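# Move bottle M9 from fridge bin to bench

## Task

Find the bottle marked M9 among the four in the refrigerator's bin, lift it out and set it upright on the bench, keeping the other three upright inside the refrigerator, then close the refrigerator door. If no bottle carries that marking, take none out, close the door, and press the operator panel's CALL key until it latches down. Pressing CALL wrongly is permanent, so only do it when M9 is truly absent.

## Robot and tools

ROBOT. Two arms, left_arm and right_arm, each ride their own carriage (left_rail, right_rail) on one shared floor track. The track runs along y at x = 0. left_rail is always the carriage on the +y side. An arm's base sits at x = 0, y = its carriage's position_m, z = 0.04 m, and faces +x. The left gripper's fingers are rigid. The right gripper's fingers can fold: grip with the outer quarter of the pads, near the tips, or a narrow part may slip. Pressing those fingertips straight onto a surface folds them with little resistance.

FRAMES. The scene frame is fixed to the table: table top at z = 0, +z up, +x the direction the arms face, +y to the arms' left, y = 0 at track middle. The table edge is at x = 0.17 m. In the gripper's own frame the fingers point along +z and close along y. end_effector_position is the spot between the pads when shut; fingertips extend about 33 mm beyond it (about 9 mm when fully open).

execute_actions. Argument actions: a list run in order. Each action may hold rows, steps, until, and device keys left_rail / right_rail. rows: 1 to 15 rows, each a single flat list of 18 numbers in [-1, 1] covering both arms: left dx, dy, dz, rx, ry, rz, left gripper position, force_limit, speed, then the same nine for the right. Each row lasts one control step (1/30 s). The six pose numbers are offsets, not poses: measured from that arm's Hand target as it stood when the action began, along that Hand target's own axes; every row counts from that same start, not from the prior row. 1.0 equals 0.6 m or 180 degrees; rx, ry, rz form one rotation vector. All zeros re-request the current Hand target. steps: 1 to 450, at least one per row, default 15; after the last row each arm keeps heading for that row's target. For smooth motion ramp offsets up a little per row (0.01 per row is 0.18 m/s). Gripper numbers are absolute commands: position +1 fully open (140 mm), about -0.8 pads touching, -1 close until blocked; force_limit -1 (about 14 N) to +1 (about 58 N); speed -1 (about 30 mm/s) to +1 (about 250 mm/s); both start at +1. A 0 is a real value, so repeat the previous gripper numbers to leave a gripper alone. cameras: list of names, [] for none, ["all"] for every one.

Rails. {"left_rail": {"position_m": p}} sends the carriage to an absolute track position in metres (left_rail -0.8 to 1.5, right_rail -1.5 to 0.8). Optional speed_m_s 0.01 to 1 and acceleration_factor 0.1 to 1 (times 1.6 m/s2). {"stop": true} brakes it. Then wait with an action like {"steps": 300, "until": {"left_rail": {"position_status": ["!=", "moving"]}}}. Arm targets travel with the carriage, so let it arrive before aiming at scene points. Keep carriages at least 0.78 m apart. Any out-of-range value or unknown name rejects the whole call. until can also use {"all": {"status": "ended"}} or {"any": ...}; numbers need a comparison ("<", ">=", etc.).

move. target: one 18-number row (same layout as above) or a list of up to 15 such rows; every row's offsets count from the Hand targets at the move's start. speed: m/s, 0.002 to 3.6, default 0.25, one value or one per target. blend: corner rounding in m. stop_force: 3 to 120 N, ends an arm's path on felt resistance; don't rely on it while the gripper rotates, and omit it when pulling away from a contact. zero: reset force baseline (default true). blocking=false returns early; then use wait or stop before new rows or moves. Moves last at most 10 s and ignore obstacles; avoid paths passing near an arm's own base. The result adds a move: line (done, off_target, held, fault, moving) and limits notes.

Other tools: wait (seconds 0 to 10); stop (brakes a running move, not carriages); zoom_image (camera, region [x0, y0, x1, y1] in pixels, at most 504 by 504, of the newest image); zero_wrist_force (arm); finished_scene (ends, irreversible).

Cameras: cam_high, cam_low, cam_bench_left, cam_bench_mid, cam_bench_right, cam_left_wrist, cam_right_wrist, all 672x504.

RESULTS. Per gripper: end_effector_position (m, scene frame), end_effector_quat_wxyz, velocities; Hand target (base for next offsets); Tool commands. object_status: 0 moving, 1 blocked while opening, 2 blocked while closing (a grip), 3 reached the commanded spot or pads met. position_measured is in counts: 3 open, about 139 at 60 mm, 200 at 20 mm, 230 closed. Joint positions list rail (m) then six joints (rad); torques follow the same order. Wrist force and torque are in the gripper's axes. Rails report position_m, position_status (moving, done, contact_stop, time_out, stopped, stopped_with_arm, stopped_for_other_arm, stopped_for_other_carriage) and position_answer (taken / not_taken). A MOTOR HOT line warns of overheating.

AVOID. Net force near 150 N or joint torque at its limit (24.3 N m on wrist joints, 130 on others) freezes the arm for 10 s; arms are stiff, so aiming even slightly beyond a firm surface can trigger it. Never let the arms press each other. Approach slowly, don't knock bottles over, set parts down before opening, and never let anything leave the table surface. Long stretched-out holds heat motors.

Each tool is called by a JSON object that holds its "method" and its "body".

## Session

{"method": "execute_actions", "body": {"actions": []}}

Scene clock: 0.00 s.
left_arm: end_effector_position=(+0.3456, +1.3675, +0.5800) position_measured=3 object_status=3 end_effector_quat_wxyz=(+0.000, +0.000, +1.000, +0.000) | right_arm: end_effector_position=(+0.3456, -1.3090, +0.5800) position_measured=3 object_status=3 end_effector_quat_wxyz=(+0.000, +0.000, +1.000, +0.000)
Joint positions: left_arm=[1.34 -0.316 -1.725 0.971 -0.816 -1.571 -0.316] | right_arm=[-1.336 -0.316 -1.725 0.971 -0.816 -1.571 -0.316]
Joint velocities: within noise
Joint torques (N m): no reading
Wrist force (N): no reading
Wrist torque (N m): no reading
Wrist force, peak (N): no reading
Hand target: left_arm +0.3456, +1.3675, +0.5800; +0.000, +0.000, +1.000, +0.000 | right_arm +0.3456, -1.3090, +0.5800; +0.000, +0.000, +1.000, +0.000
Tool commands: left_gripper/position=+1.0 left_gripper/force_limit=+1.0 left_gripper/speed=+1.0 right_gripper/position=+1.0 right_gripper/force_limit=+1.0 right_gripper/speed=+1.0
left_rail: position_m=1.340 position_status=done
right_rail: position_m=-1.336 position_status=done

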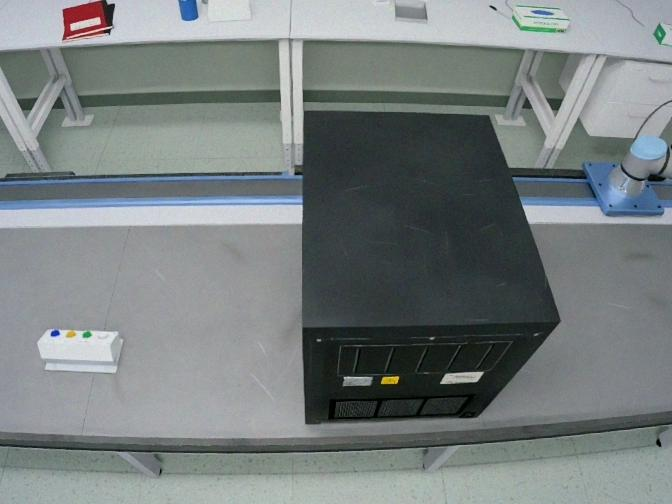

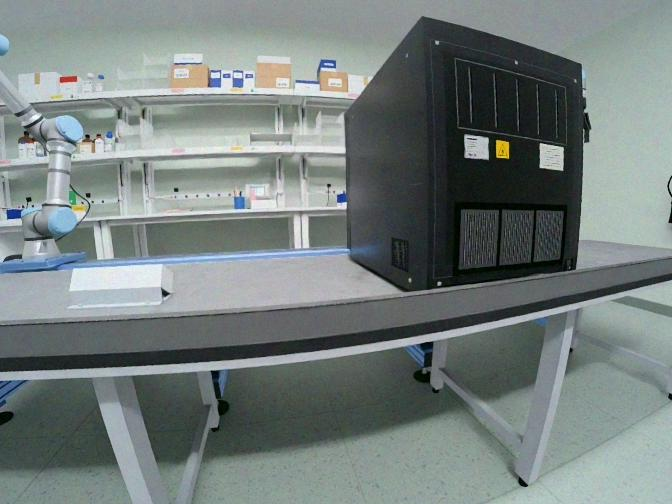

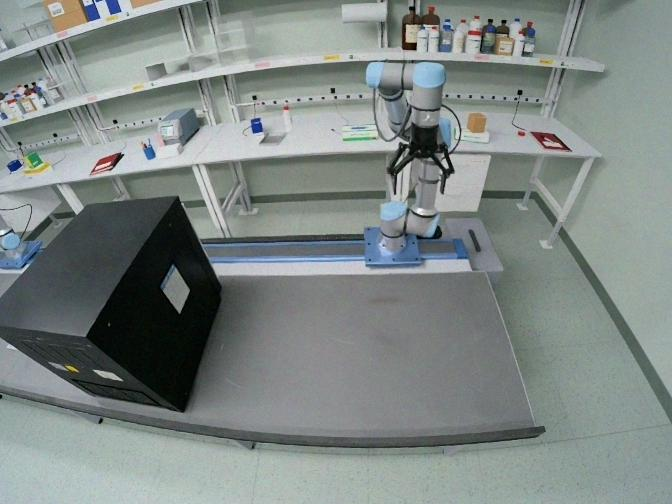

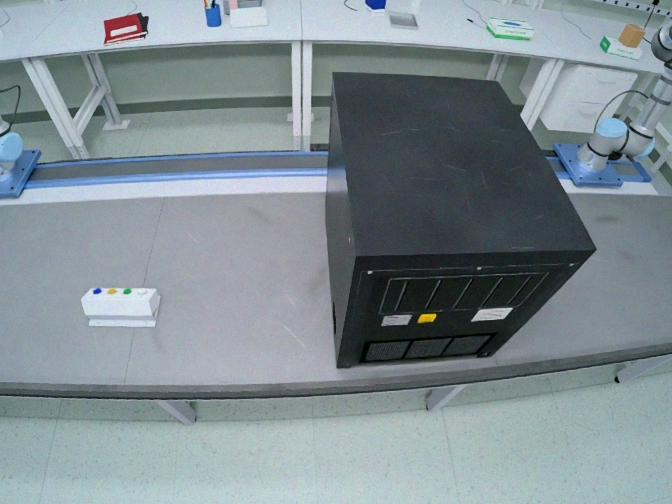

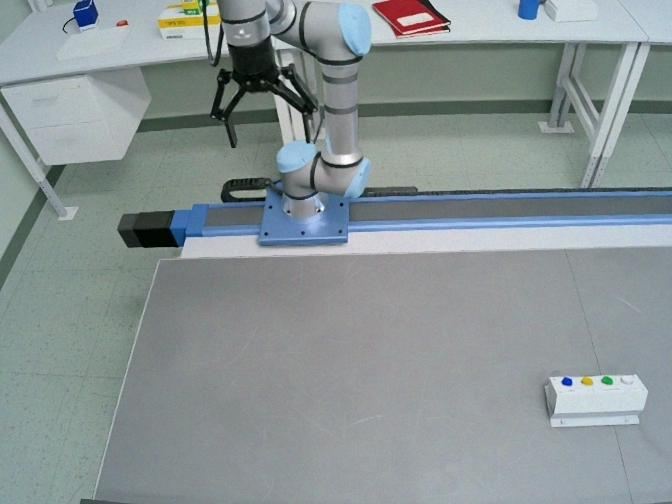

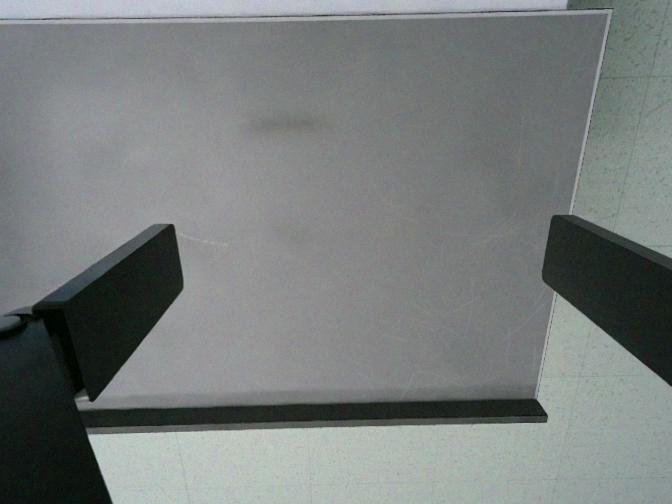

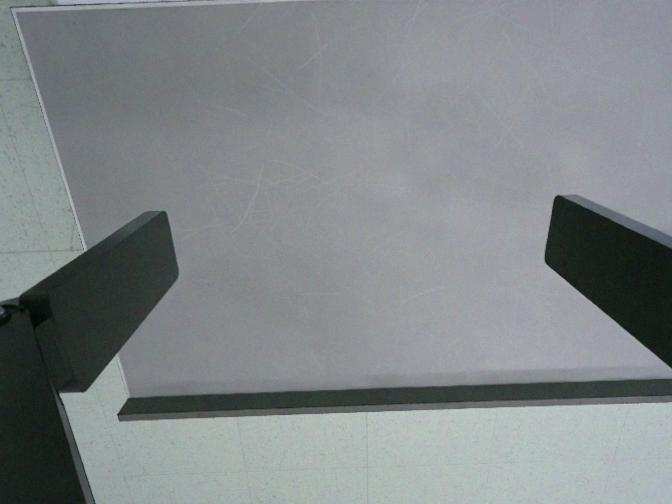

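{"method": "zoom_image", "body": {"camera": "cam_bench_right", "region": [520, 350, 672, 450]}}

{"method": "zoom_image", "body": {"camera": "cam_high", "region": [20, 310, 140, 390]}}

{"method": "zoom_image", "body": {"camera": "cam_bench_left", "region": [130, 240, 230, 340]}}

{"method": "zoom_image", "body": {"camera": "cam_low", "region": [330, 0, 672, 300]}}

Scaled by 3.316 from the camera's 672x504 image, which has a finer 960x720 frame.

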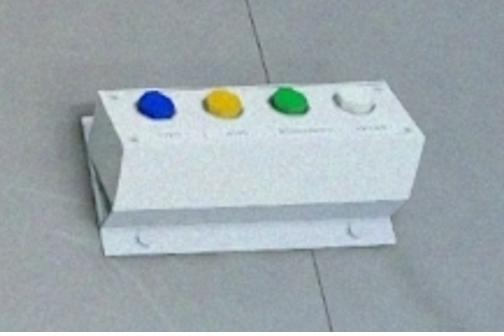

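Scaled by 4.200 from the camera's 672x504 image, which has a finer 960x720 frame.

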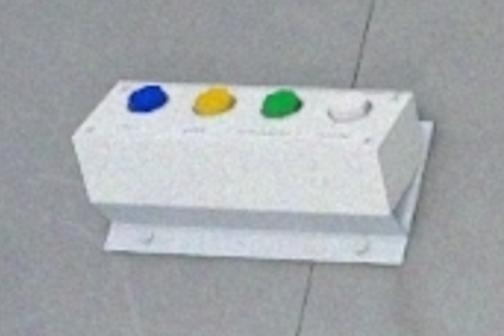

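Scaled by 5.040 from the camera's 672x504 image, which has a finer 960x720 frame.

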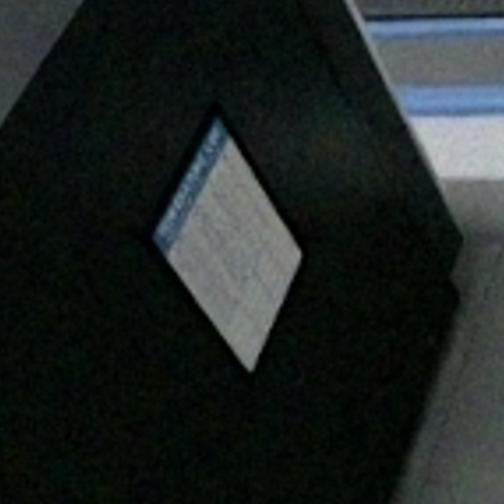

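Scaled by 1.474 from the camera's 672x504 image, which has a finer 960x720 frame.

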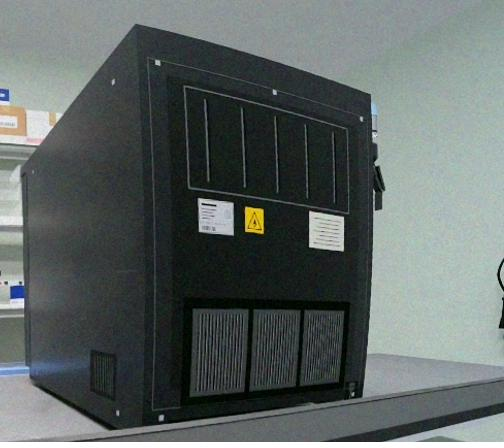

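{"method": "move", "body": {"target": [[0,0,0,0,0,0,1,1,1,0.283,0.453,0,0,0,0.722,1,1,1],[0,0,0,0,0,0,1,1,1,0.526,0.372,-0.033,-0.5415,0.2525,0.5415,1,1,1]], "speed": 0.3, "cameras": ["cam_right_wrist","cam_bench_right"]}}

Scene clock: 209.50 s.
left_arm: end_effector_position=(+0.3456, +1.3675, +0.5800) position_measured=3 object_status=3 end_effector_quat_wxyz=(+0.000, +0.000, +1.000, +0.000) | right_arm: end_effector_position=(+0.0300, -1.0858, +0.5998) position_measured=3 object_status=3 end_effector_quat_wxyz=(-0.299, +0.641, +0.300, +0.641)
Joint positions: left_arm=[1.34 -0.316 -1.725 0.971 -0.816 -1.571 -0.316] | right_arm=[-1.336 0.83 -2.992 2.351 -2.5 -1.527 3.141]
Joint torques (N m): left_arm=[-0.39 -13.01 -18.48 -3.15 -0.11 0.22] | right_arm=[-8.66 17.25 -12.4 -3.77 2.14 2.38]
Wrist force (N): left_arm=[0.2 -0.2 0.0] | right_arm=[1.8 -1.7 -2.3]
Wrist torque (N m): left_arm=[-0.04 -0.04 0.00] | right_arm=[-0.63 0.27 0.15]
Wrist force, peak (N): left_arm=[0.5 -0.2 0.0] | right_arm=[1.9 -1.7 -2.6]
Hand target: left_arm +0.3456, +1.3675, +0.5800; +0.000, +0.000, +1.000, +0.000 | right_arm +0.0300, -1.0858, +0.5998; -0.299, +0.641, +0.300, +0.641
Off the commanded pose: left_arm 0.000 m, 0 deg | right_arm 0.000 m, 0 deg.
left_rail: position_m=1.340 position_status=done
right_rail: position_m=-1.336 position_status=done
shoulder posture changed (right arm): the wrist came as close to joint 2's axis as it can, and the arm is now in the other of its two shoulder postures.
move: done
Images, in order (width x height): cam_bench_right 672x504, cam_right_wrist 672x504.

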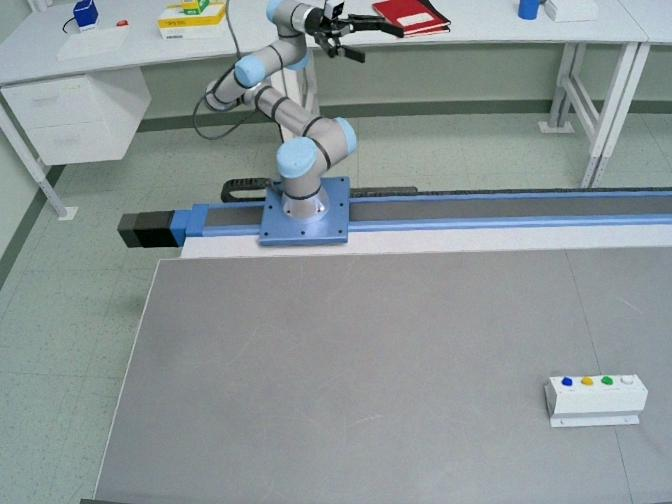

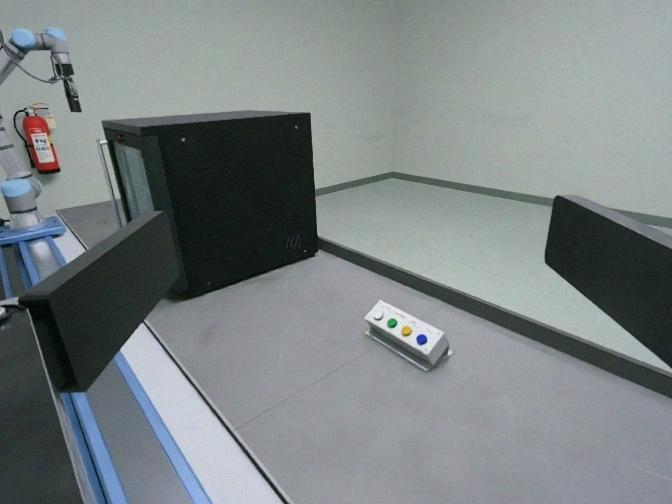

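{"method": "zoom_image", "body": {"camera": "cam_right_wrist", "region": [60, 90, 260, 300]}}

{"method": "zoom_image", "body": {"camera": "cam_right_wrist", "region": [350, 280, 470, 380]}}

Scaled by 2.400 from the camera's 672x504 image, which has a finer 960x720 frame.

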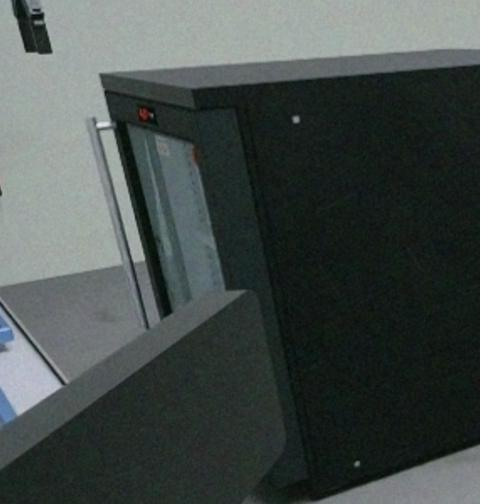

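Scaled by 4.200 from the camera's 672x504 image, which has a finer 960x720 frame.

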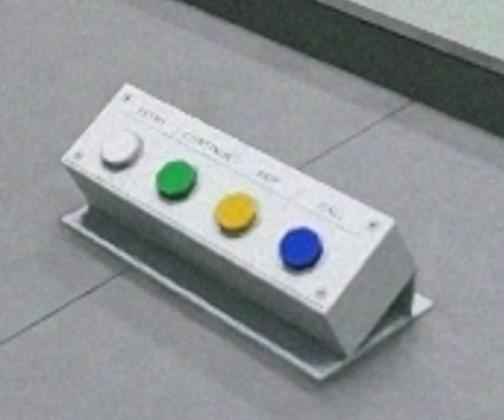

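{"method": "execute_actions", "body": {"actions": [{"right_rail":{"position_m":-0.75,"speed_m_s":0.5,"acceleration_factor":0.5},"steps":150,"until":{"right_rail":{"position_status":["!=","moving"]}}}], "cameras": ["cam_right_wrist","cam_bench_mid"]}}

Scene clock: 235.27 s.
left_arm: end_effector_position=(+0.3456, +1.3675, +0.5800) position_measured=3 object_status=3 end_effector_quat_wxyz=(+0.000, +0.000, +1.000, +0.000) | right_arm: end_effector_position=(+0.0300, -0.4996, +0.5998) position_measured=3 object_status=3 end_effector_quat_wxyz=(-0.299, +0.641, +0.300, +0.641)
Joint positions: left_arm=[1.34 -0.316 -1.725 0.971 -0.816 -1.571 -0.316] | right_arm=[-0.75 0.83 -2.992 2.351 -2.5 -1.527 3.141]
Joint torques (N m): left_arm=[0.28 -13.26 -18.42 -3.22 -0.24 0.21] | right_arm=[2.63 32.11 -15.49 -2.49 -0.44 2.33]
Wrist force (N): left_arm=[0.1 -0.2 -0.1] | right_arm=[1.9 -1.4 -2.2]
Wrist torque (N m): left_arm=[-0.03 -0.03 0.00] | right_arm=[-0.57 0.25 0.15]
Wrist force, peak (N): left_arm=[0.2 -0.3 0.3] | right_arm=[2.0 -0.7 -3.5]
Hand target: left_arm +0.3456, +1.3675, +0.5800; +0.000, +0.000, +1.000, +0.000 | right_arm +0.0300, -0.4996, +0.5998; -0.299, +0.641, +0.300, +0.641
Tool commands: left_gripper/position=+1.0 left_gripper/force_limit=+1.0 left_gripper/speed=+1.0 right_gripper/position=+1.0 right_gripper/force_limit=+1.0 right_gripper/speed=+1.0
Off the commanded pose: left_arm 0.000 m, 0 deg | right_arm 0.000 m, 0 deg.
left_rail: position_m=1.340 position_status=done
right_rail: position_m=-0.750 speed_m_s=0.50 position_status=done
Images, in order (width x height): cam_bench_mid 672x504, cam_right_wrist 672x504.

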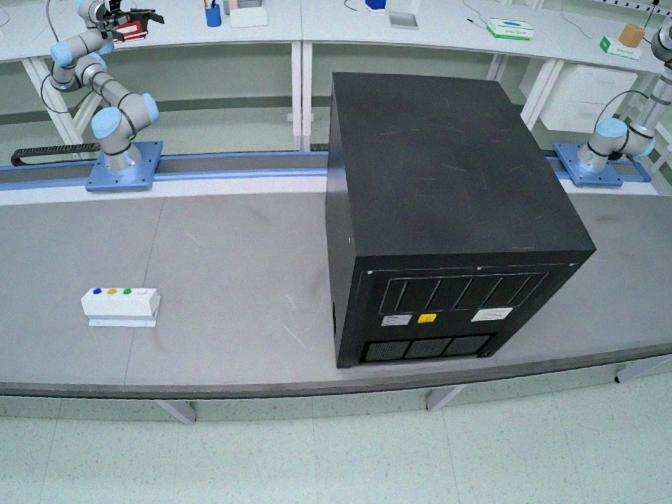

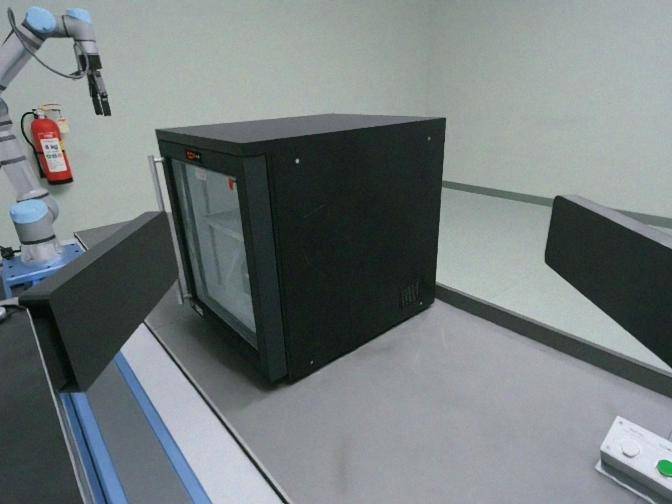

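{"method": "zoom_image", "body": {"camera": "cam_right_wrist", "region": [130, 110, 330, 400]}}

Scaled by 1.738 from the camera's 672x504 image, which has a finer 960x720 frame.

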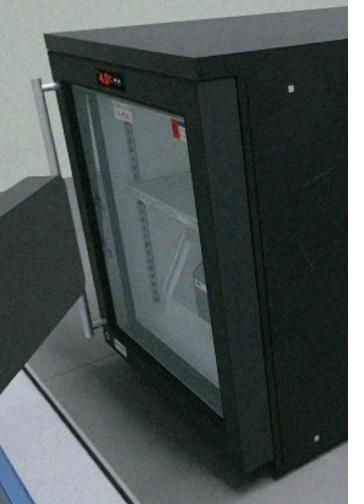

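{"method": "execute_actions", "body": {"actions": [{"right_rail":{"position_m":-0.2,"speed_m_s":0.4,"acceleration_factor":0.4},"steps":150,"until":{"right_rail":{"position_status":["!=","moving"]}}}], "cameras": ["cam_right_wrist"]}}

Scene clock: 388.27 s.
left_arm: end_effector_position=(+0.3456, +1.3675, +0.5800) position_measured=3 object_status=3 end_effector_quat_wxyz=(+0.000, +0.000, +1.000, +0.000) | right_arm: end_effector_position=(+0.0300, +0.0504, +0.5998) position_measured=3 object_status=3 end_effector_quat_wxyz=(-0.299, +0.641, +0.300, +0.641)
Joint positions: left_arm=[1.34 -0.316 -1.725 0.971 -0.816 -1.571 -0.316] | right_arm=[-0.2 0.83 -2.992 2.351 -2.5 -1.527 3.141]
Joint torques (N m): left_arm=[0.08 -12.49 -18.55 -3.47 -0.31 0.14] | right_arm=[-8.37 31.01 -24.25 -0.78 -1.16 1.99]
Wrist force (N): left_arm=[0.0 -0.2 0.1] | right_arm=[1.8 -1.8 -2.1]
Wrist torque (N m): left_arm=[-0.04 0.00 0.00] | right_arm=[-0.65 0.26 0.15]
Wrist force, peak (N): left_arm=[0.3 -0.5 0.1] | right_arm=[2.3 -1.0 -3.0]
Hand target: left_arm +0.3456, +1.3675, +0.5800; +0.000, +0.000, +1.000, +0.000 | right_arm +0.0300, +0.0504, +0.5998; -0.299, +0.641, +0.300, +0.641
Tool commands: left_gripper/position=+1.0 left_gripper/force_limit=+1.0 left_gripper/speed=+1.0 right_gripper/position=+1.0 right_gripper/force_limit=+1.0 right_gripper/speed=+1.0
Off the commanded pose: left_arm 0.000 m, 0 deg | right_arm 0.000 m, 0 deg.
left_rail: position_m=1.340 position_status=done
right_rail: position_m=-0.200 speed_m_s=0.40 position_status=done
Images, in order (width x height): cam_right_wrist 672x504.

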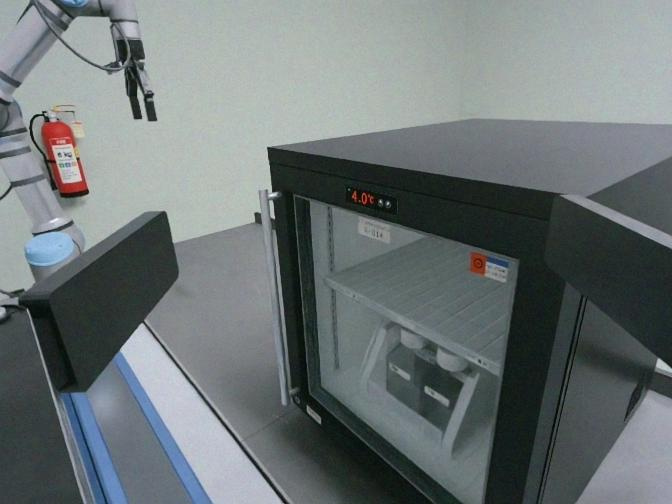

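{"method": "zoom_image", "body": {"camera": "cam_right_wrist", "region": [320, 240, 530, 470]}}

{"method": "zoom_image", "body": {"camera": "cam_right_wrist", "region": [370, 315, 490, 435]}}

{"method": "zoom_image", "body": {"camera": "cam_right_wrist", "region": [240, 140, 540, 440]}}

Scaled by 2.191 from the camera's 672x504 image, which has a finer 960x720 frame.

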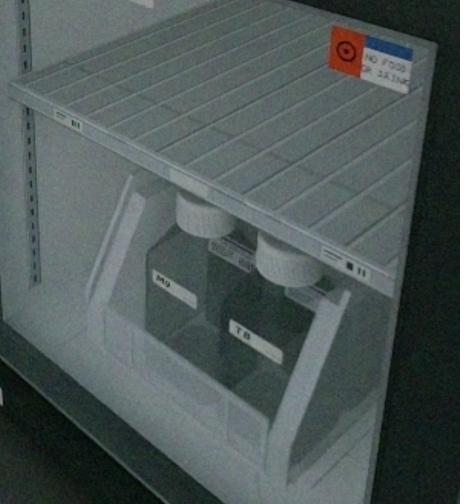

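Scaled by 4.200 from the camera's 672x504 image, which has a finer 960x720 frame.

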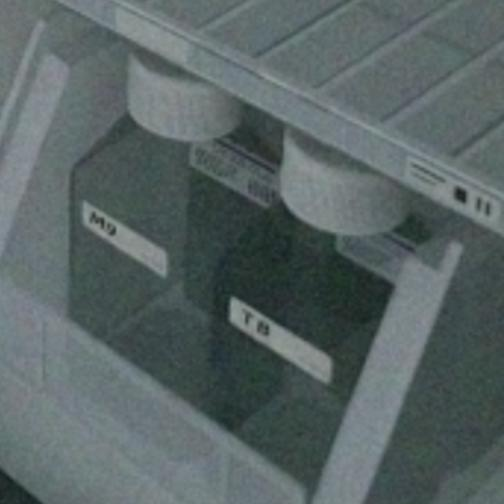

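Scaled by 1.680 from the camera's 672x504 image, which has a finer 960x720 frame.

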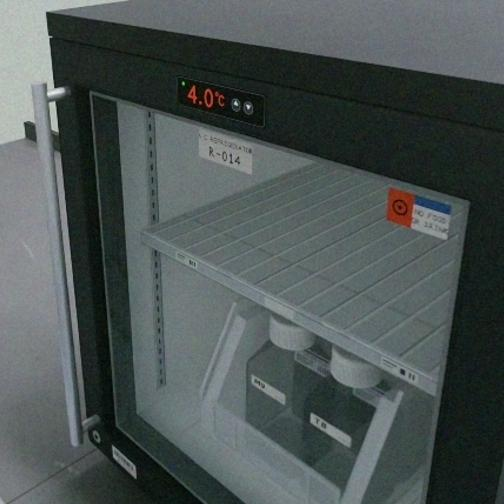

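{"method": "execute_actions", "body": {"actions": [{"right_rail":{"position_m":-0.7,"speed_m_s":0.4,"acceleration_factor":0.4},"steps":150,"until":{"right_rail":{"position_status":["!=","moving"]}}}]}}

{"method": "move", "body": {"target": [[0.181,-0.4675,0,0,0,-0.5,1,1,1,0,0,0,0,0,0,1,1,1],[0.2093,-0.9625,0.2667,0.3849,0.3849,-0.3849,1,1,1,0,0,0,0,0,0,1,1,1]], "speed": 0.3, "cameras": ["cam_right_wrist","cam_left_wrist","cam_bench_left"]}}

Scene clock: 485.30 s.
left_arm: end_effector_position=(+0.3456, +1.3675, +0.5800) position_measured=3 object_status=3 end_effector_quat_wxyz=(+0.000, +0.000, +1.000, +0.000) | right_arm: end_effector_position=(+0.0300, -0.4495, +0.5998) position_measured=3 object_status=3 end_effector_quat_wxyz=(-0.299, +0.641, +0.300, +0.641)
Joint positions: left_arm=[1.34 -0.316 -1.725 0.971 -0.816 -1.571 -0.316] | right_arm=[-0.7 0.83 -2.992 2.351 -2.5 -1.527 3.141]
Joint torques (N m): left_arm=[0.79 -12.3 -18.91 -3.63 -0.39 0.14] | right_arm=[10.9 19.84 -17.92 -1.59 0.99 1.7]
Wrist force (N): left_arm=[0.2 -0.4 -0.2] | right_arm=[1.9 -1.3 -2.2]
Wrist torque (N m): left_arm=[-0.08 -0.04 0.01] | right_arm=[-0.55 0.24 0.15]
Wrist force, peak (N): left_arm=[0.3 -0.4 0.2] | right_arm=[2.5 -1.5 -2.6]
Hand target: left_arm +0.3456, +1.3675, +0.5800; +0.000, +0.000, +1.000, +0.000 | right_arm +0.0300, -0.4495, +0.5998; -0.299, +0.641, +0.300, +0.641
Tool commands: left_gripper/position=+1.0 left_gripper/force_limit=+1.0 left_gripper/speed=+1.0 right_gripper/position=+1.0 right_gripper/force_limit=+1.0 right_gripper/speed=+1.0
Off the commanded pose: left_arm 0.000 m, 0 deg | right_arm 0.000 m, 0 deg.
left_rail: position_m=1.340 position_status=done
right_rail: position_m=-0.700 speed_m_s=0.40 position_status=done

Scene clock: 491.80 s.
left_arm: end_effector_position=(+0.2200, +0.7900, +0.4200) position_measured=3 object_status=3 end_effector_quat_wxyz=(+0.500, +0.500, -0.500, +0.500) | right_arm: end_effector_position=(+0.0300, -0.4496, +0.5998) position_measured=3 object_status=3 end_effector_quat_wxyz=(-0.299, +0.641, +0.300, +0.641)
Joint positions: left_arm=[1.34 -1.25 -1.455 2.344 -4.03 -1.892 -3.142] | right_arm=[-0.7 0.83 -2.992 2.351 -2.5 -1.527 3.141]
Joint torques (N m): left_arm=[-7.71 -9.72 -24.13 -3.49 1.64 -1.23] | right_arm=[10.89 18.63 -28.65 -1.93 -2.24 1.22]
Wrist force (N): left_arm=[0.2 0.9 3.0] | right_arm=[2.0 -1.4 -2.2]
Wrist torque (N m): left_arm=[0.25 0.00 0.01] | right_arm=[-0.56 0.22 0.15]
Wrist force, peak (N): left_arm=[0.1 1.1 3.6] | right_arm=[2.3 -1.8 -2.4]
Hand target: left_arm +0.2200, +0.7900, +0.4200; +0.500, +0.500, -0.500, +0.500 | right_arm +0.0300, -0.4496, +0.5998; -0.299, +0.641, +0.300, +0.641
Off the commanded pose: left_arm 0.000 m, 0 deg | right_arm 0.000 m, 0 deg.
left_rail: position_m=1.340 position_status=done
right_rail: position_m=-0.700 speed_m_s=0.40 position_status=done
move: done
Images, in order (width x height): cam_bench_left 672x504, cam_left_wrist 672x504, cam_right_wrist 672x504.

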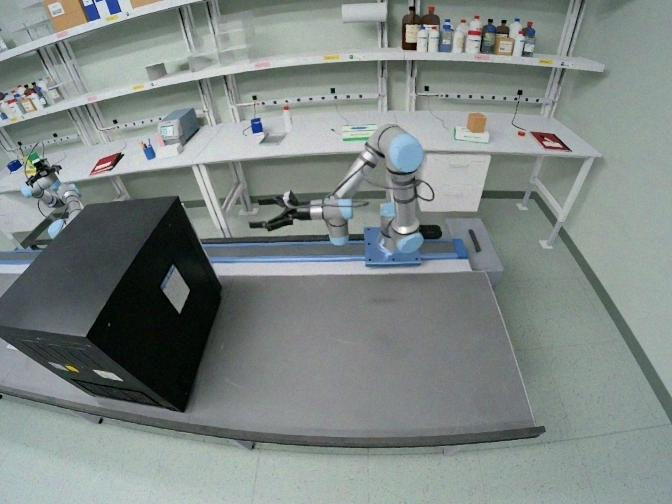

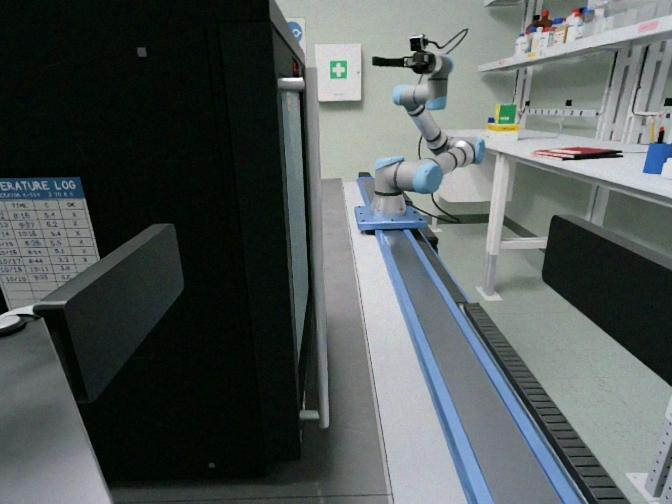

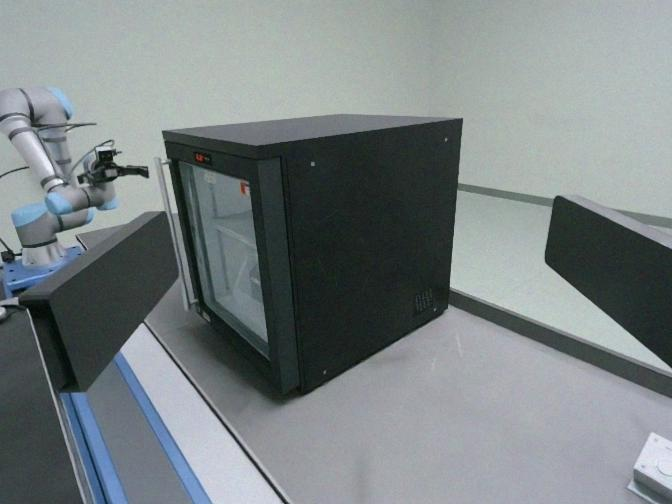

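{"method": "zoom_image", "body": {"camera": "cam_left_wrist", "region": [252, 0, 504, 252]}}

{"method": "zoom_image", "body": {"camera": "cam_left_wrist", "region": [252, 252, 504, 504]}}

Scaled by 2.000 from the camera's 672x504 image, which has a finer 960x720 frame.

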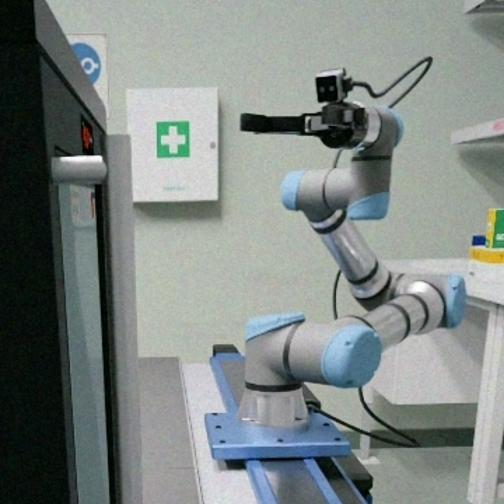

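Scaled by 2.000 from the camera's 672x504 image, which has a finer 960x720 frame.

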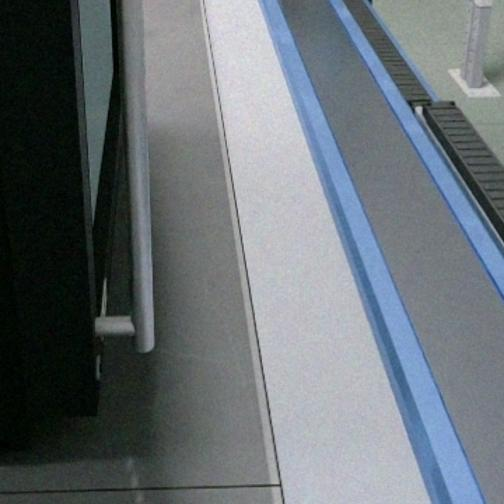

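{"method": "move", "body": {"target": [-0.2,-0.0333,0.2167,0,0,0,-0.44,-1,-1,0,0,0,0,0,0,1,1,1], "speed": 0.15, "cameras": ["cam_left_wrist","cam_bench_left"]}}

Scene clock: 603.30 s.
left_arm: end_effector_position=(+0.2400, +0.6600, +0.3000) position_measured=185 object_status=0 end_effector_quat_wxyz=(+0.500, +0.500, -0.500, +0.500) | right_arm: end_effector_position=(+0.0300, -0.4496, +0.5998) position_measured=3 object_status=3 end_effector_quat_wxyz=(-0.299, +0.641, +0.300, +0.641)
Joint positions: left_arm=[1.34 -1.302 -0.96 2.066 -4.247 -1.84 -3.142] | right_arm=[-0.7 0.83 -2.992 2.351 -2.5 -1.527 3.141]
Joint torques (N m): left_arm=[-7.7 -24.93 -20 -3.92 0.19 -1.26] | right_arm=[10.71 19.36 -28.33 -2.48 -2.35 1.04]
Wrist force (N): left_arm=[0.4 0.8 3.3] | right_arm=[2.0 -1.4 -2.1]
Wrist torque (N m): left_arm=[0.25 -0.11 0.02] | right_arm=[-0.58 0.22 0.15]
Wrist force, peak (N): left_arm=[-0.7 0.5 4.2] | right_arm=[2.3 -2.0 -2.5]
Hand target: left_arm +0.2400, +0.6600, +0.3000; +0.500, +0.500, -0.500, +0.500 | right_arm +0.0300, -0.4496, +0.5998; -0.299, +0.641, +0.300, +0.641
Off the commanded pose: left_arm 0.000 m, 0 deg | right_arm 0.000 m, 0 deg.
left_rail: position_m=1.340 position_status=done
right_rail: position_m=-0.700 speed_m_s=0.40 position_status=done
move: done
Images, in order (width x height): cam_bench_left 672x504, cam_left_wrist 672x504.

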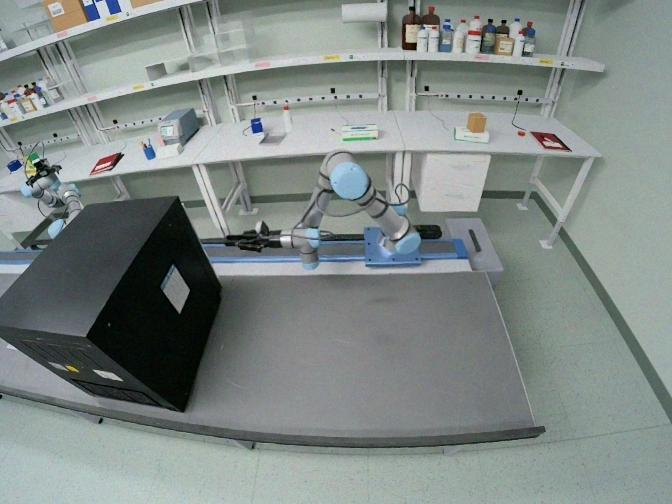

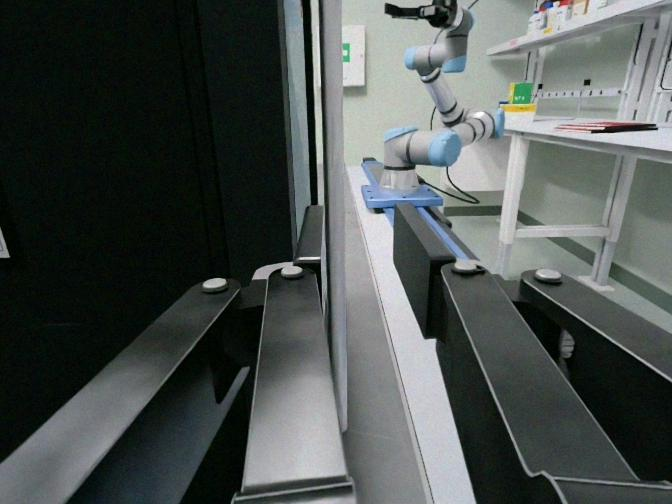

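{"method": "zoom_image", "body": {"camera": "cam_left_wrist", "region": [230, 0, 480, 250]}}

{"method": "zoom_image", "body": {"camera": "cam_left_wrist", "region": [230, 190, 480, 440]}}

Scaled by 2.016 from the camera's 672x504 image, which has a finer 960x720 frame.

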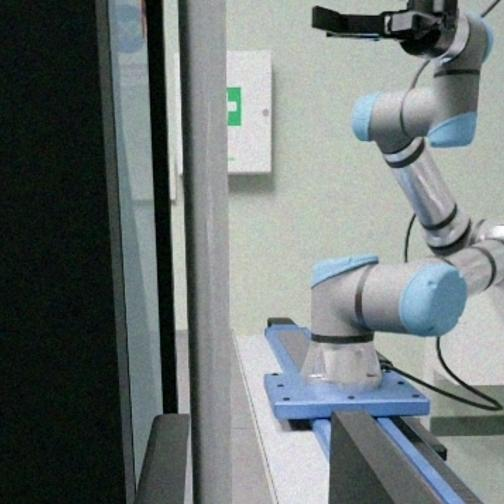

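Scaled by 2.016 from the camera's 672x504 image, which has a finer 960x720 frame.

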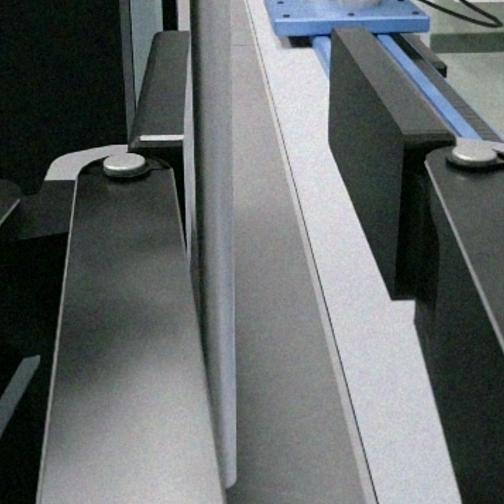

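{"method": "move", "body": {"target": [0,-0.0117,0.1167,0,0,0,-0.44,-1,-1,0,0,0,0,0,0,1,1,1], "speed": 0.1, "stop_force": 10, "cameras": ["cam_left_wrist"]}}

Scene clock: 647.90 s.
left_arm: end_effector_position=(+0.2470, +0.5900, +0.3000) position_measured=185 object_status=3 end_effector_quat_wxyz=(+0.500, +0.500, -0.500, +0.500) | right_arm: end_effector_position=(+0.0300, -0.4496, +0.5998) position_measured=3 object_status=3 end_effector_quat_wxyz=(-0.299, +0.641, +0.300, +0.641)
Joint positions: left_arm=[1.34 -1.326 -0.876 1.87 -4.136 -1.815 -3.142] | right_arm=[-0.7 0.83 -2.992 2.351 -2.5 -1.527 3.141]
Joint torques (N m): left_arm=[-7.64 -29.81 -21.99 -0.91 1.59 -0.38] | right_arm=[11.96 19.4 -28.33 -2.92 -2.1 0.32]
Wrist force (N): left_arm=[0.3 1.0 2.9] | right_arm=[2.0 -1.7 -2.2]
Wrist torque (N m): left_arm=[0.26 -0.10 0.01] | right_arm=[-0.65 0.21 0.15]
Wrist force, peak (N): left_arm=[0.3 1.0 3.9] | right_arm=[2.5 -1.9 -2.2]
Hand target: left_arm +0.2470, +0.5900, +0.3000; +0.500, +0.500, -0.500, +0.500 | right_arm +0.0300, -0.4496, +0.5998; -0.299, +0.641, +0.300, +0.641
Off the commanded pose: left_arm 0.000 m, 0 deg | right_arm 0.000 m, 0 deg.
left_rail: position_m=1.340 position_status=done
right_rail: position_m=-0.700 speed_m_s=0.40 position_status=done
move: done
Images, in order (width x height): cam_left_wrist 672x504.

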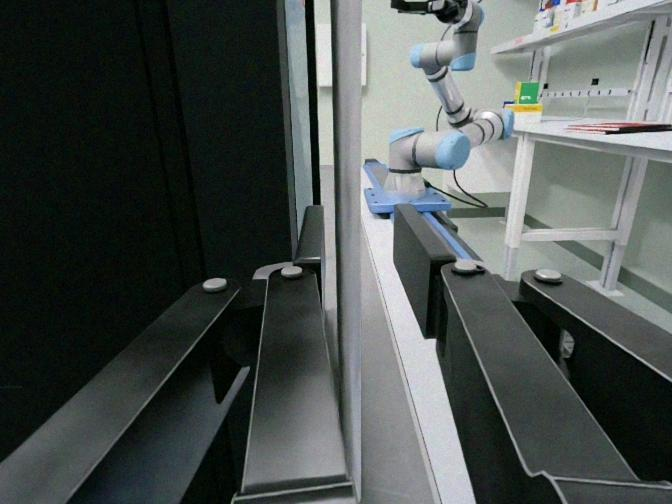

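{"method": "move", "body": {"target": [0,-0.0017,0.1167,0,0,0,-0.44,-1,-1,0,0,0,0,0,0,1,1,1], "speed": 0.06, "stop_force": 8, "cameras": ["cam_left_wrist"]}}

Scene clock: 666.60 s.
left_arm: end_effector_position=(+0.2480, +0.5199, +0.3000) position_measured=185 object_status=3 end_effector_quat_wxyz=(+0.500, +0.500, -0.500, +0.500) | right_arm: end_effector_position=(+0.0300, -0.4496, +0.5998) position_measured=3 object_status=3 end_effector_quat_wxyz=(-0.299, +0.641, +0.300, +0.641)
Joint positions: left_arm=[1.34 -1.355 -0.784 1.665 -4.022 -1.787 -3.142] | right_arm=[-0.7 0.83 -2.992 2.351 -2.5 -1.527 3.141]
Joint torques (N m): left_arm=[-7.53 -34.75 -24.02 -0.81 1.61 0.55] | right_arm=[10.52 18.66 -29.29 -3.4 -2.08 0.05]
Wrist force (N): left_arm=[0.5 1.0 2.9] | right_arm=[2.1 -1.3 -2.2]
Wrist torque (N m): left_arm=[0.28 -0.13 0.01] | right_arm=[-0.55 0.19 0.16]
Wrist force, peak (N): left_arm=[0.2 1.1 3.6] | right_arm=[2.2 -1.8 -2.6]
Hand target: left_arm +0.2480, +0.5199, +0.3000; +0.500, +0.500, -0.500, +0.500 | right_arm +0.0300, -0.4496, +0.5998; -0.299, +0.641, +0.300, +0.641
Off the commanded pose: left_arm 0.000 m, 0 deg | right_arm 0.000 m, 0 deg.
left_rail: position_m=1.340 position_status=done
right_rail: position_m=-0.700 speed_m_s=0.40 position_status=done
move: done
Images, in order (width x height): cam_left_wrist 672x504.

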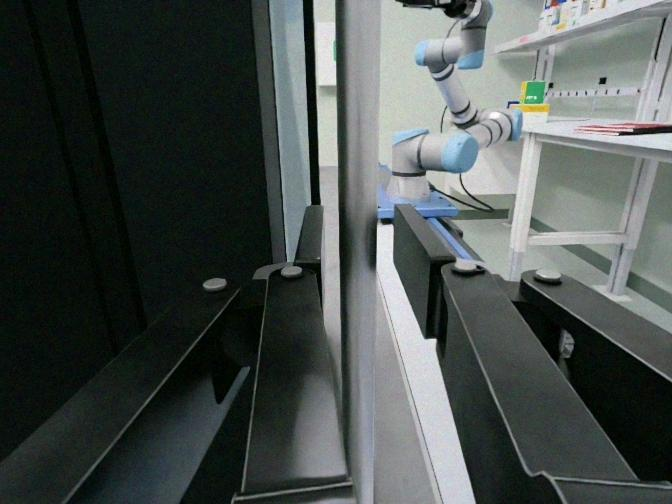

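{"method": "move", "body": {"target": [0,0,0.0367,0,0,0,-0.44,-1,-1,0,0,0,0,0,0,1,1,1], "speed": 0.03, "stop_force": 8, "cameras": ["cam_left_wrist"]}}

Scene clock: 677.83 s.
left_arm: end_effector_position=(+0.2480, +0.5064, +0.3000) position_measured=185 object_status=3 end_effector_quat_wxyz=(+0.500, +0.500, -0.500, +0.500) | right_arm: end_effector_position=(+0.0300, -0.4496, +0.5998) position_measured=3 object_status=3 end_effector_quat_wxyz=(-0.299, +0.641, +0.300, +0.641)
Joint positions: left_arm=[1.34 -1.36 -0.765 1.623 -3.999 -1.781 -3.142] | right_arm=[-0.7 0.83 -2.992 2.351 -2.5 -1.527 3.141]
Joint torques (N m): left_arm=[9.27 -61.33 -8.58 -3.95 -0.48 0.52] | right_arm=[12.16 21.16 -28.2 -3.78 -2.05 -0.12]
Wrist force (N): left_arm=[-1.3 4.7 0.4] | right_arm=[2.2 -1.6 -2.4]
Wrist torque (N m): left_arm=[0.42 0.03 -0.02] | right_arm=[-0.62 0.19 0.15]
Wrist force, peak (N): left_arm=[0.3 13.0 -12.5] | right_arm=[2.1 -1.8 -2.7]
Hand target: left_arm +0.2480, +0.5064, +0.3000; +0.500, +0.500, -0.500, +0.500 (not the last commanded pose) | right_arm +0.0300, -0.4496, +0.5998; -0.299, +0.641, +0.300, +0.641
Off the commanded pose: left_arm 0.008 m, 0 deg | right_arm 0.000 m, 0 deg.
left_rail: position_m=1.340 position_status=done
right_rail: position_m=-0.700 speed_m_s=0.40 position_status=done
move: contact (left_arm)
Images, in order (width x height): cam_left_wrist 672x504.

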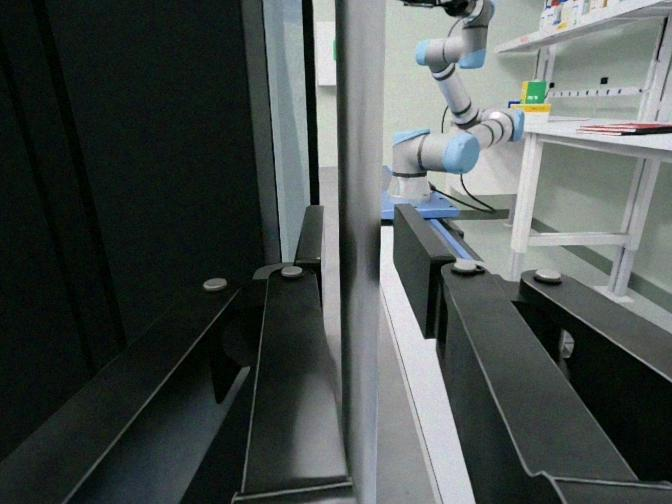

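{"method": "zoom_image", "body": {"camera": "cam_left_wrist", "region": [240, 150, 460, 370]}}

Scaled by 2.291 from the camera's 672x504 image, which has a finer 960x720 frame.

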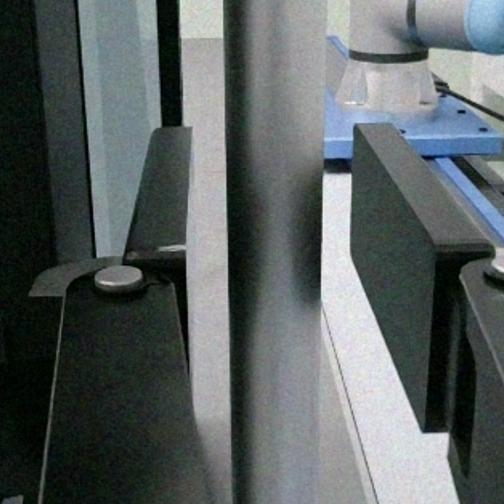

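{"method": "move", "body": {"target": [[0,0,-0.004,0,0,0,-0.44,-1,-1,0,0,0,0,0,0,1,1,1],[0,0,-0.004,0,0,0,-1,-1,-1,0,0,0,0,0,0,1,1,1]], "speed": 0.03, "cameras": ["cam_left_wrist"]}}

Scene clock: 702.10 s.
left_arm: end_effector_position=(+0.2481, +0.5088, +0.3000) position_measured=209 object_status=2 end_effector_quat_wxyz=(+0.500, +0.500, -0.500, +0.500) | right_arm: end_effector_position=(+0.0300, -0.4496, +0.5998) position_measured=3 object_status=3 end_effector_quat_wxyz=(-0.299, +0.641, +0.300, +0.641)
Joint positions: left_arm=[1.34 -1.359 -0.769 1.631 -4.004 -1.782 -3.142] | right_arm=[-0.7 0.83 -2.992 2.351 -2.5 -1.527 3.141]
Joint torques (N m): left_arm=[-13.24 -60.29 -7.63 -4.1 -6.7 0.58] | right_arm=[12.1 21.04 -29.1 -3.61 -2.1 -0.7]
Wrist force (N): left_arm=[0.1 -15.6 10.7] | right_arm=[2.0 -1.9 -2.3]
Wrist torque (N m): left_arm=[0.20 -0.04 -0.01] | right_arm=[-0.69 0.22 0.16]
Wrist force, peak (N): left_arm=[0.3 -15.9 12.2] | right_arm=[2.2 -1.6 -2.7]
Hand target: left_arm +0.2480, +0.5088, +0.3000; +0.500, +0.500, -0.500, +0.500 | right_arm +0.0300, -0.4496, +0.5998; -0.299, +0.641, +0.300, +0.641
Off the commanded pose: left_arm 0.000 m, 0 deg | right_arm 0.000 m, 0 deg.
left_rail: position_m=1.340 position_status=done
right_rail: position_m=-0.700 speed_m_s=0.40 position_status=done
move: done
Images, in order (width x height): cam_left_wrist 672x504.

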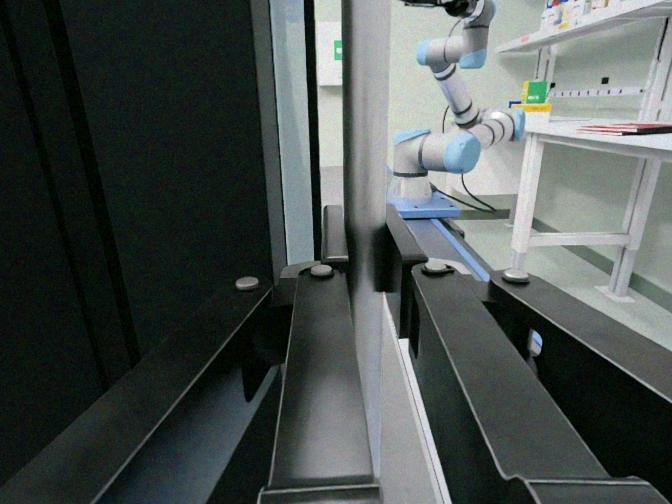

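{"method": "move", "body": {"target": [0,0.0333,0.0025,0,0,0,-1,-1,-1,0,0,0,0,0,0,1,1,1], "speed": 0.02, "stop_force": 45, "cameras": ["cam_left_wrist"]}}

Scene clock: 722.43 s.
left_arm: end_effector_position=(+0.2280, +0.5073, +0.3000) position_measured=209 object_status=2 end_effector_quat_wxyz=(+0.500, +0.500, -0.500, +0.500) | right_arm: end_effector_position=(+0.0300, -0.4496, +0.5998) position_measured=3 object_status=3 end_effector_quat_wxyz=(-0.299, +0.641, +0.300, +0.641)
Joint positions: left_arm=[1.34 -1.395 -0.78 1.655 -4.017 -1.747 -3.142] | right_arm=[-0.7 0.83 -2.992 2.351 -2.5 -1.527 3.141]
Joint torques (N m): left_arm=[-6.06 -62.74 -3.22 -6.47 -0.07 0.77] | right_arm=[11.82 20.79 -28.21 -3.7 -2 -0.9]
Wrist force (N): left_arm=[-0.2 -4.4 25.2] | right_arm=[2.0 -1.8 -2.2]
Wrist torque (N m): left_arm=[0.22 -0.06 -0.03] | right_arm=[-0.65 0.22 0.15]
Wrist force, peak (N): left_arm=[1.2 -21.9 17.8] | right_arm=[2.3 -1.6 -2.7]
Hand target: left_arm +0.2280, +0.5073, +0.3000; +0.500, +0.500, -0.500, +0.500 | right_arm +0.0300, -0.4496, +0.5998; -0.299, +0.641, +0.300, +0.641
Off the commanded pose: left_arm 0.000 m, 0 deg | right_arm 0.000 m, 0 deg.
left_rail: position_m=1.340 position_status=done
right_rail: position_m=-0.700 speed_m_s=0.40 position_status=done
move: done
Images, in order (width x height): cam_left_wrist 672x504.

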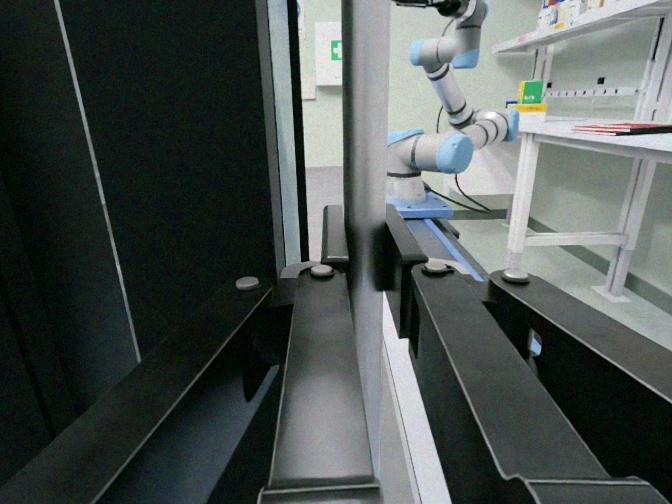

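{"method": "move", "body": {"target": [0,0.0838,0.0222,0.0556,0,0,-1,-1,-1,0,0,0,0,0,0,1,1,1], "speed": 0.04, "cameras": ["cam_left_wrist"]}}

Scene clock: 745.17 s.
left_arm: end_effector_position=(+0.1778, +0.4940, +0.3000) position_measured=209 object_status=2 end_effector_quat_wxyz=(+0.455, +0.542, -0.454, +0.542) | right_arm: end_effector_position=(+0.0300, -0.4496, +0.5998) position_measured=3 object_status=3 end_effector_quat_wxyz=(-0.299, +0.641, +0.300, +0.641)
Joint positions: left_arm=[1.34 -1.589 -0.804 1.708 -4.046 -1.378 -3.142] | right_arm=[-0.7 0.83 -2.992 2.351 -2.5 -1.527 3.141]
Joint torques (N m): left_arm=[-8.29 -56.24 -13.36 -2.48 1.58 0.79] | right_arm=[11.17 20.48 -29.03 -3.8 -2.12 -1.46]
Wrist force (N): left_arm=[-0.9 1.5 -12.1] | right_arm=[2.0 -1.6 -2.6]
Wrist torque (N m): left_arm=[0.27 -0.05 -0.07] | right_arm=[-0.62 0.22 0.15]
Wrist force, peak (N): left_arm=[-0.3 -4.2 25.7] | right_arm=[2.3 -1.7 -2.7]
Hand target: left_arm +0.1777, +0.4940, +0.3000; +0.454, +0.542, -0.454, +0.542 | right_arm +0.0300, -0.4496, +0.5998; -0.299, +0.641, +0.300, +0.641
Off the commanded pose: left_arm 0.000 m, 0 deg | right_arm 0.000 m, 0 deg.
left_rail: position_m=1.340 position_status=done
right_rail: position_m=-0.700 speed_m_s=0.40 position_status=done
move: done
Images, in order (width x height): cam_left_wrist 672x504.

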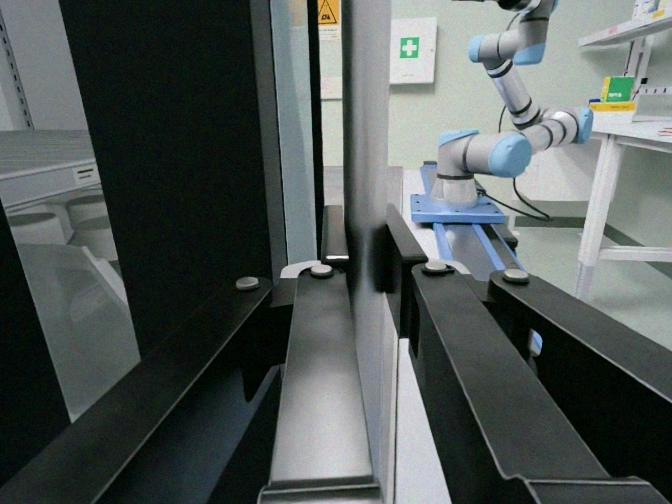

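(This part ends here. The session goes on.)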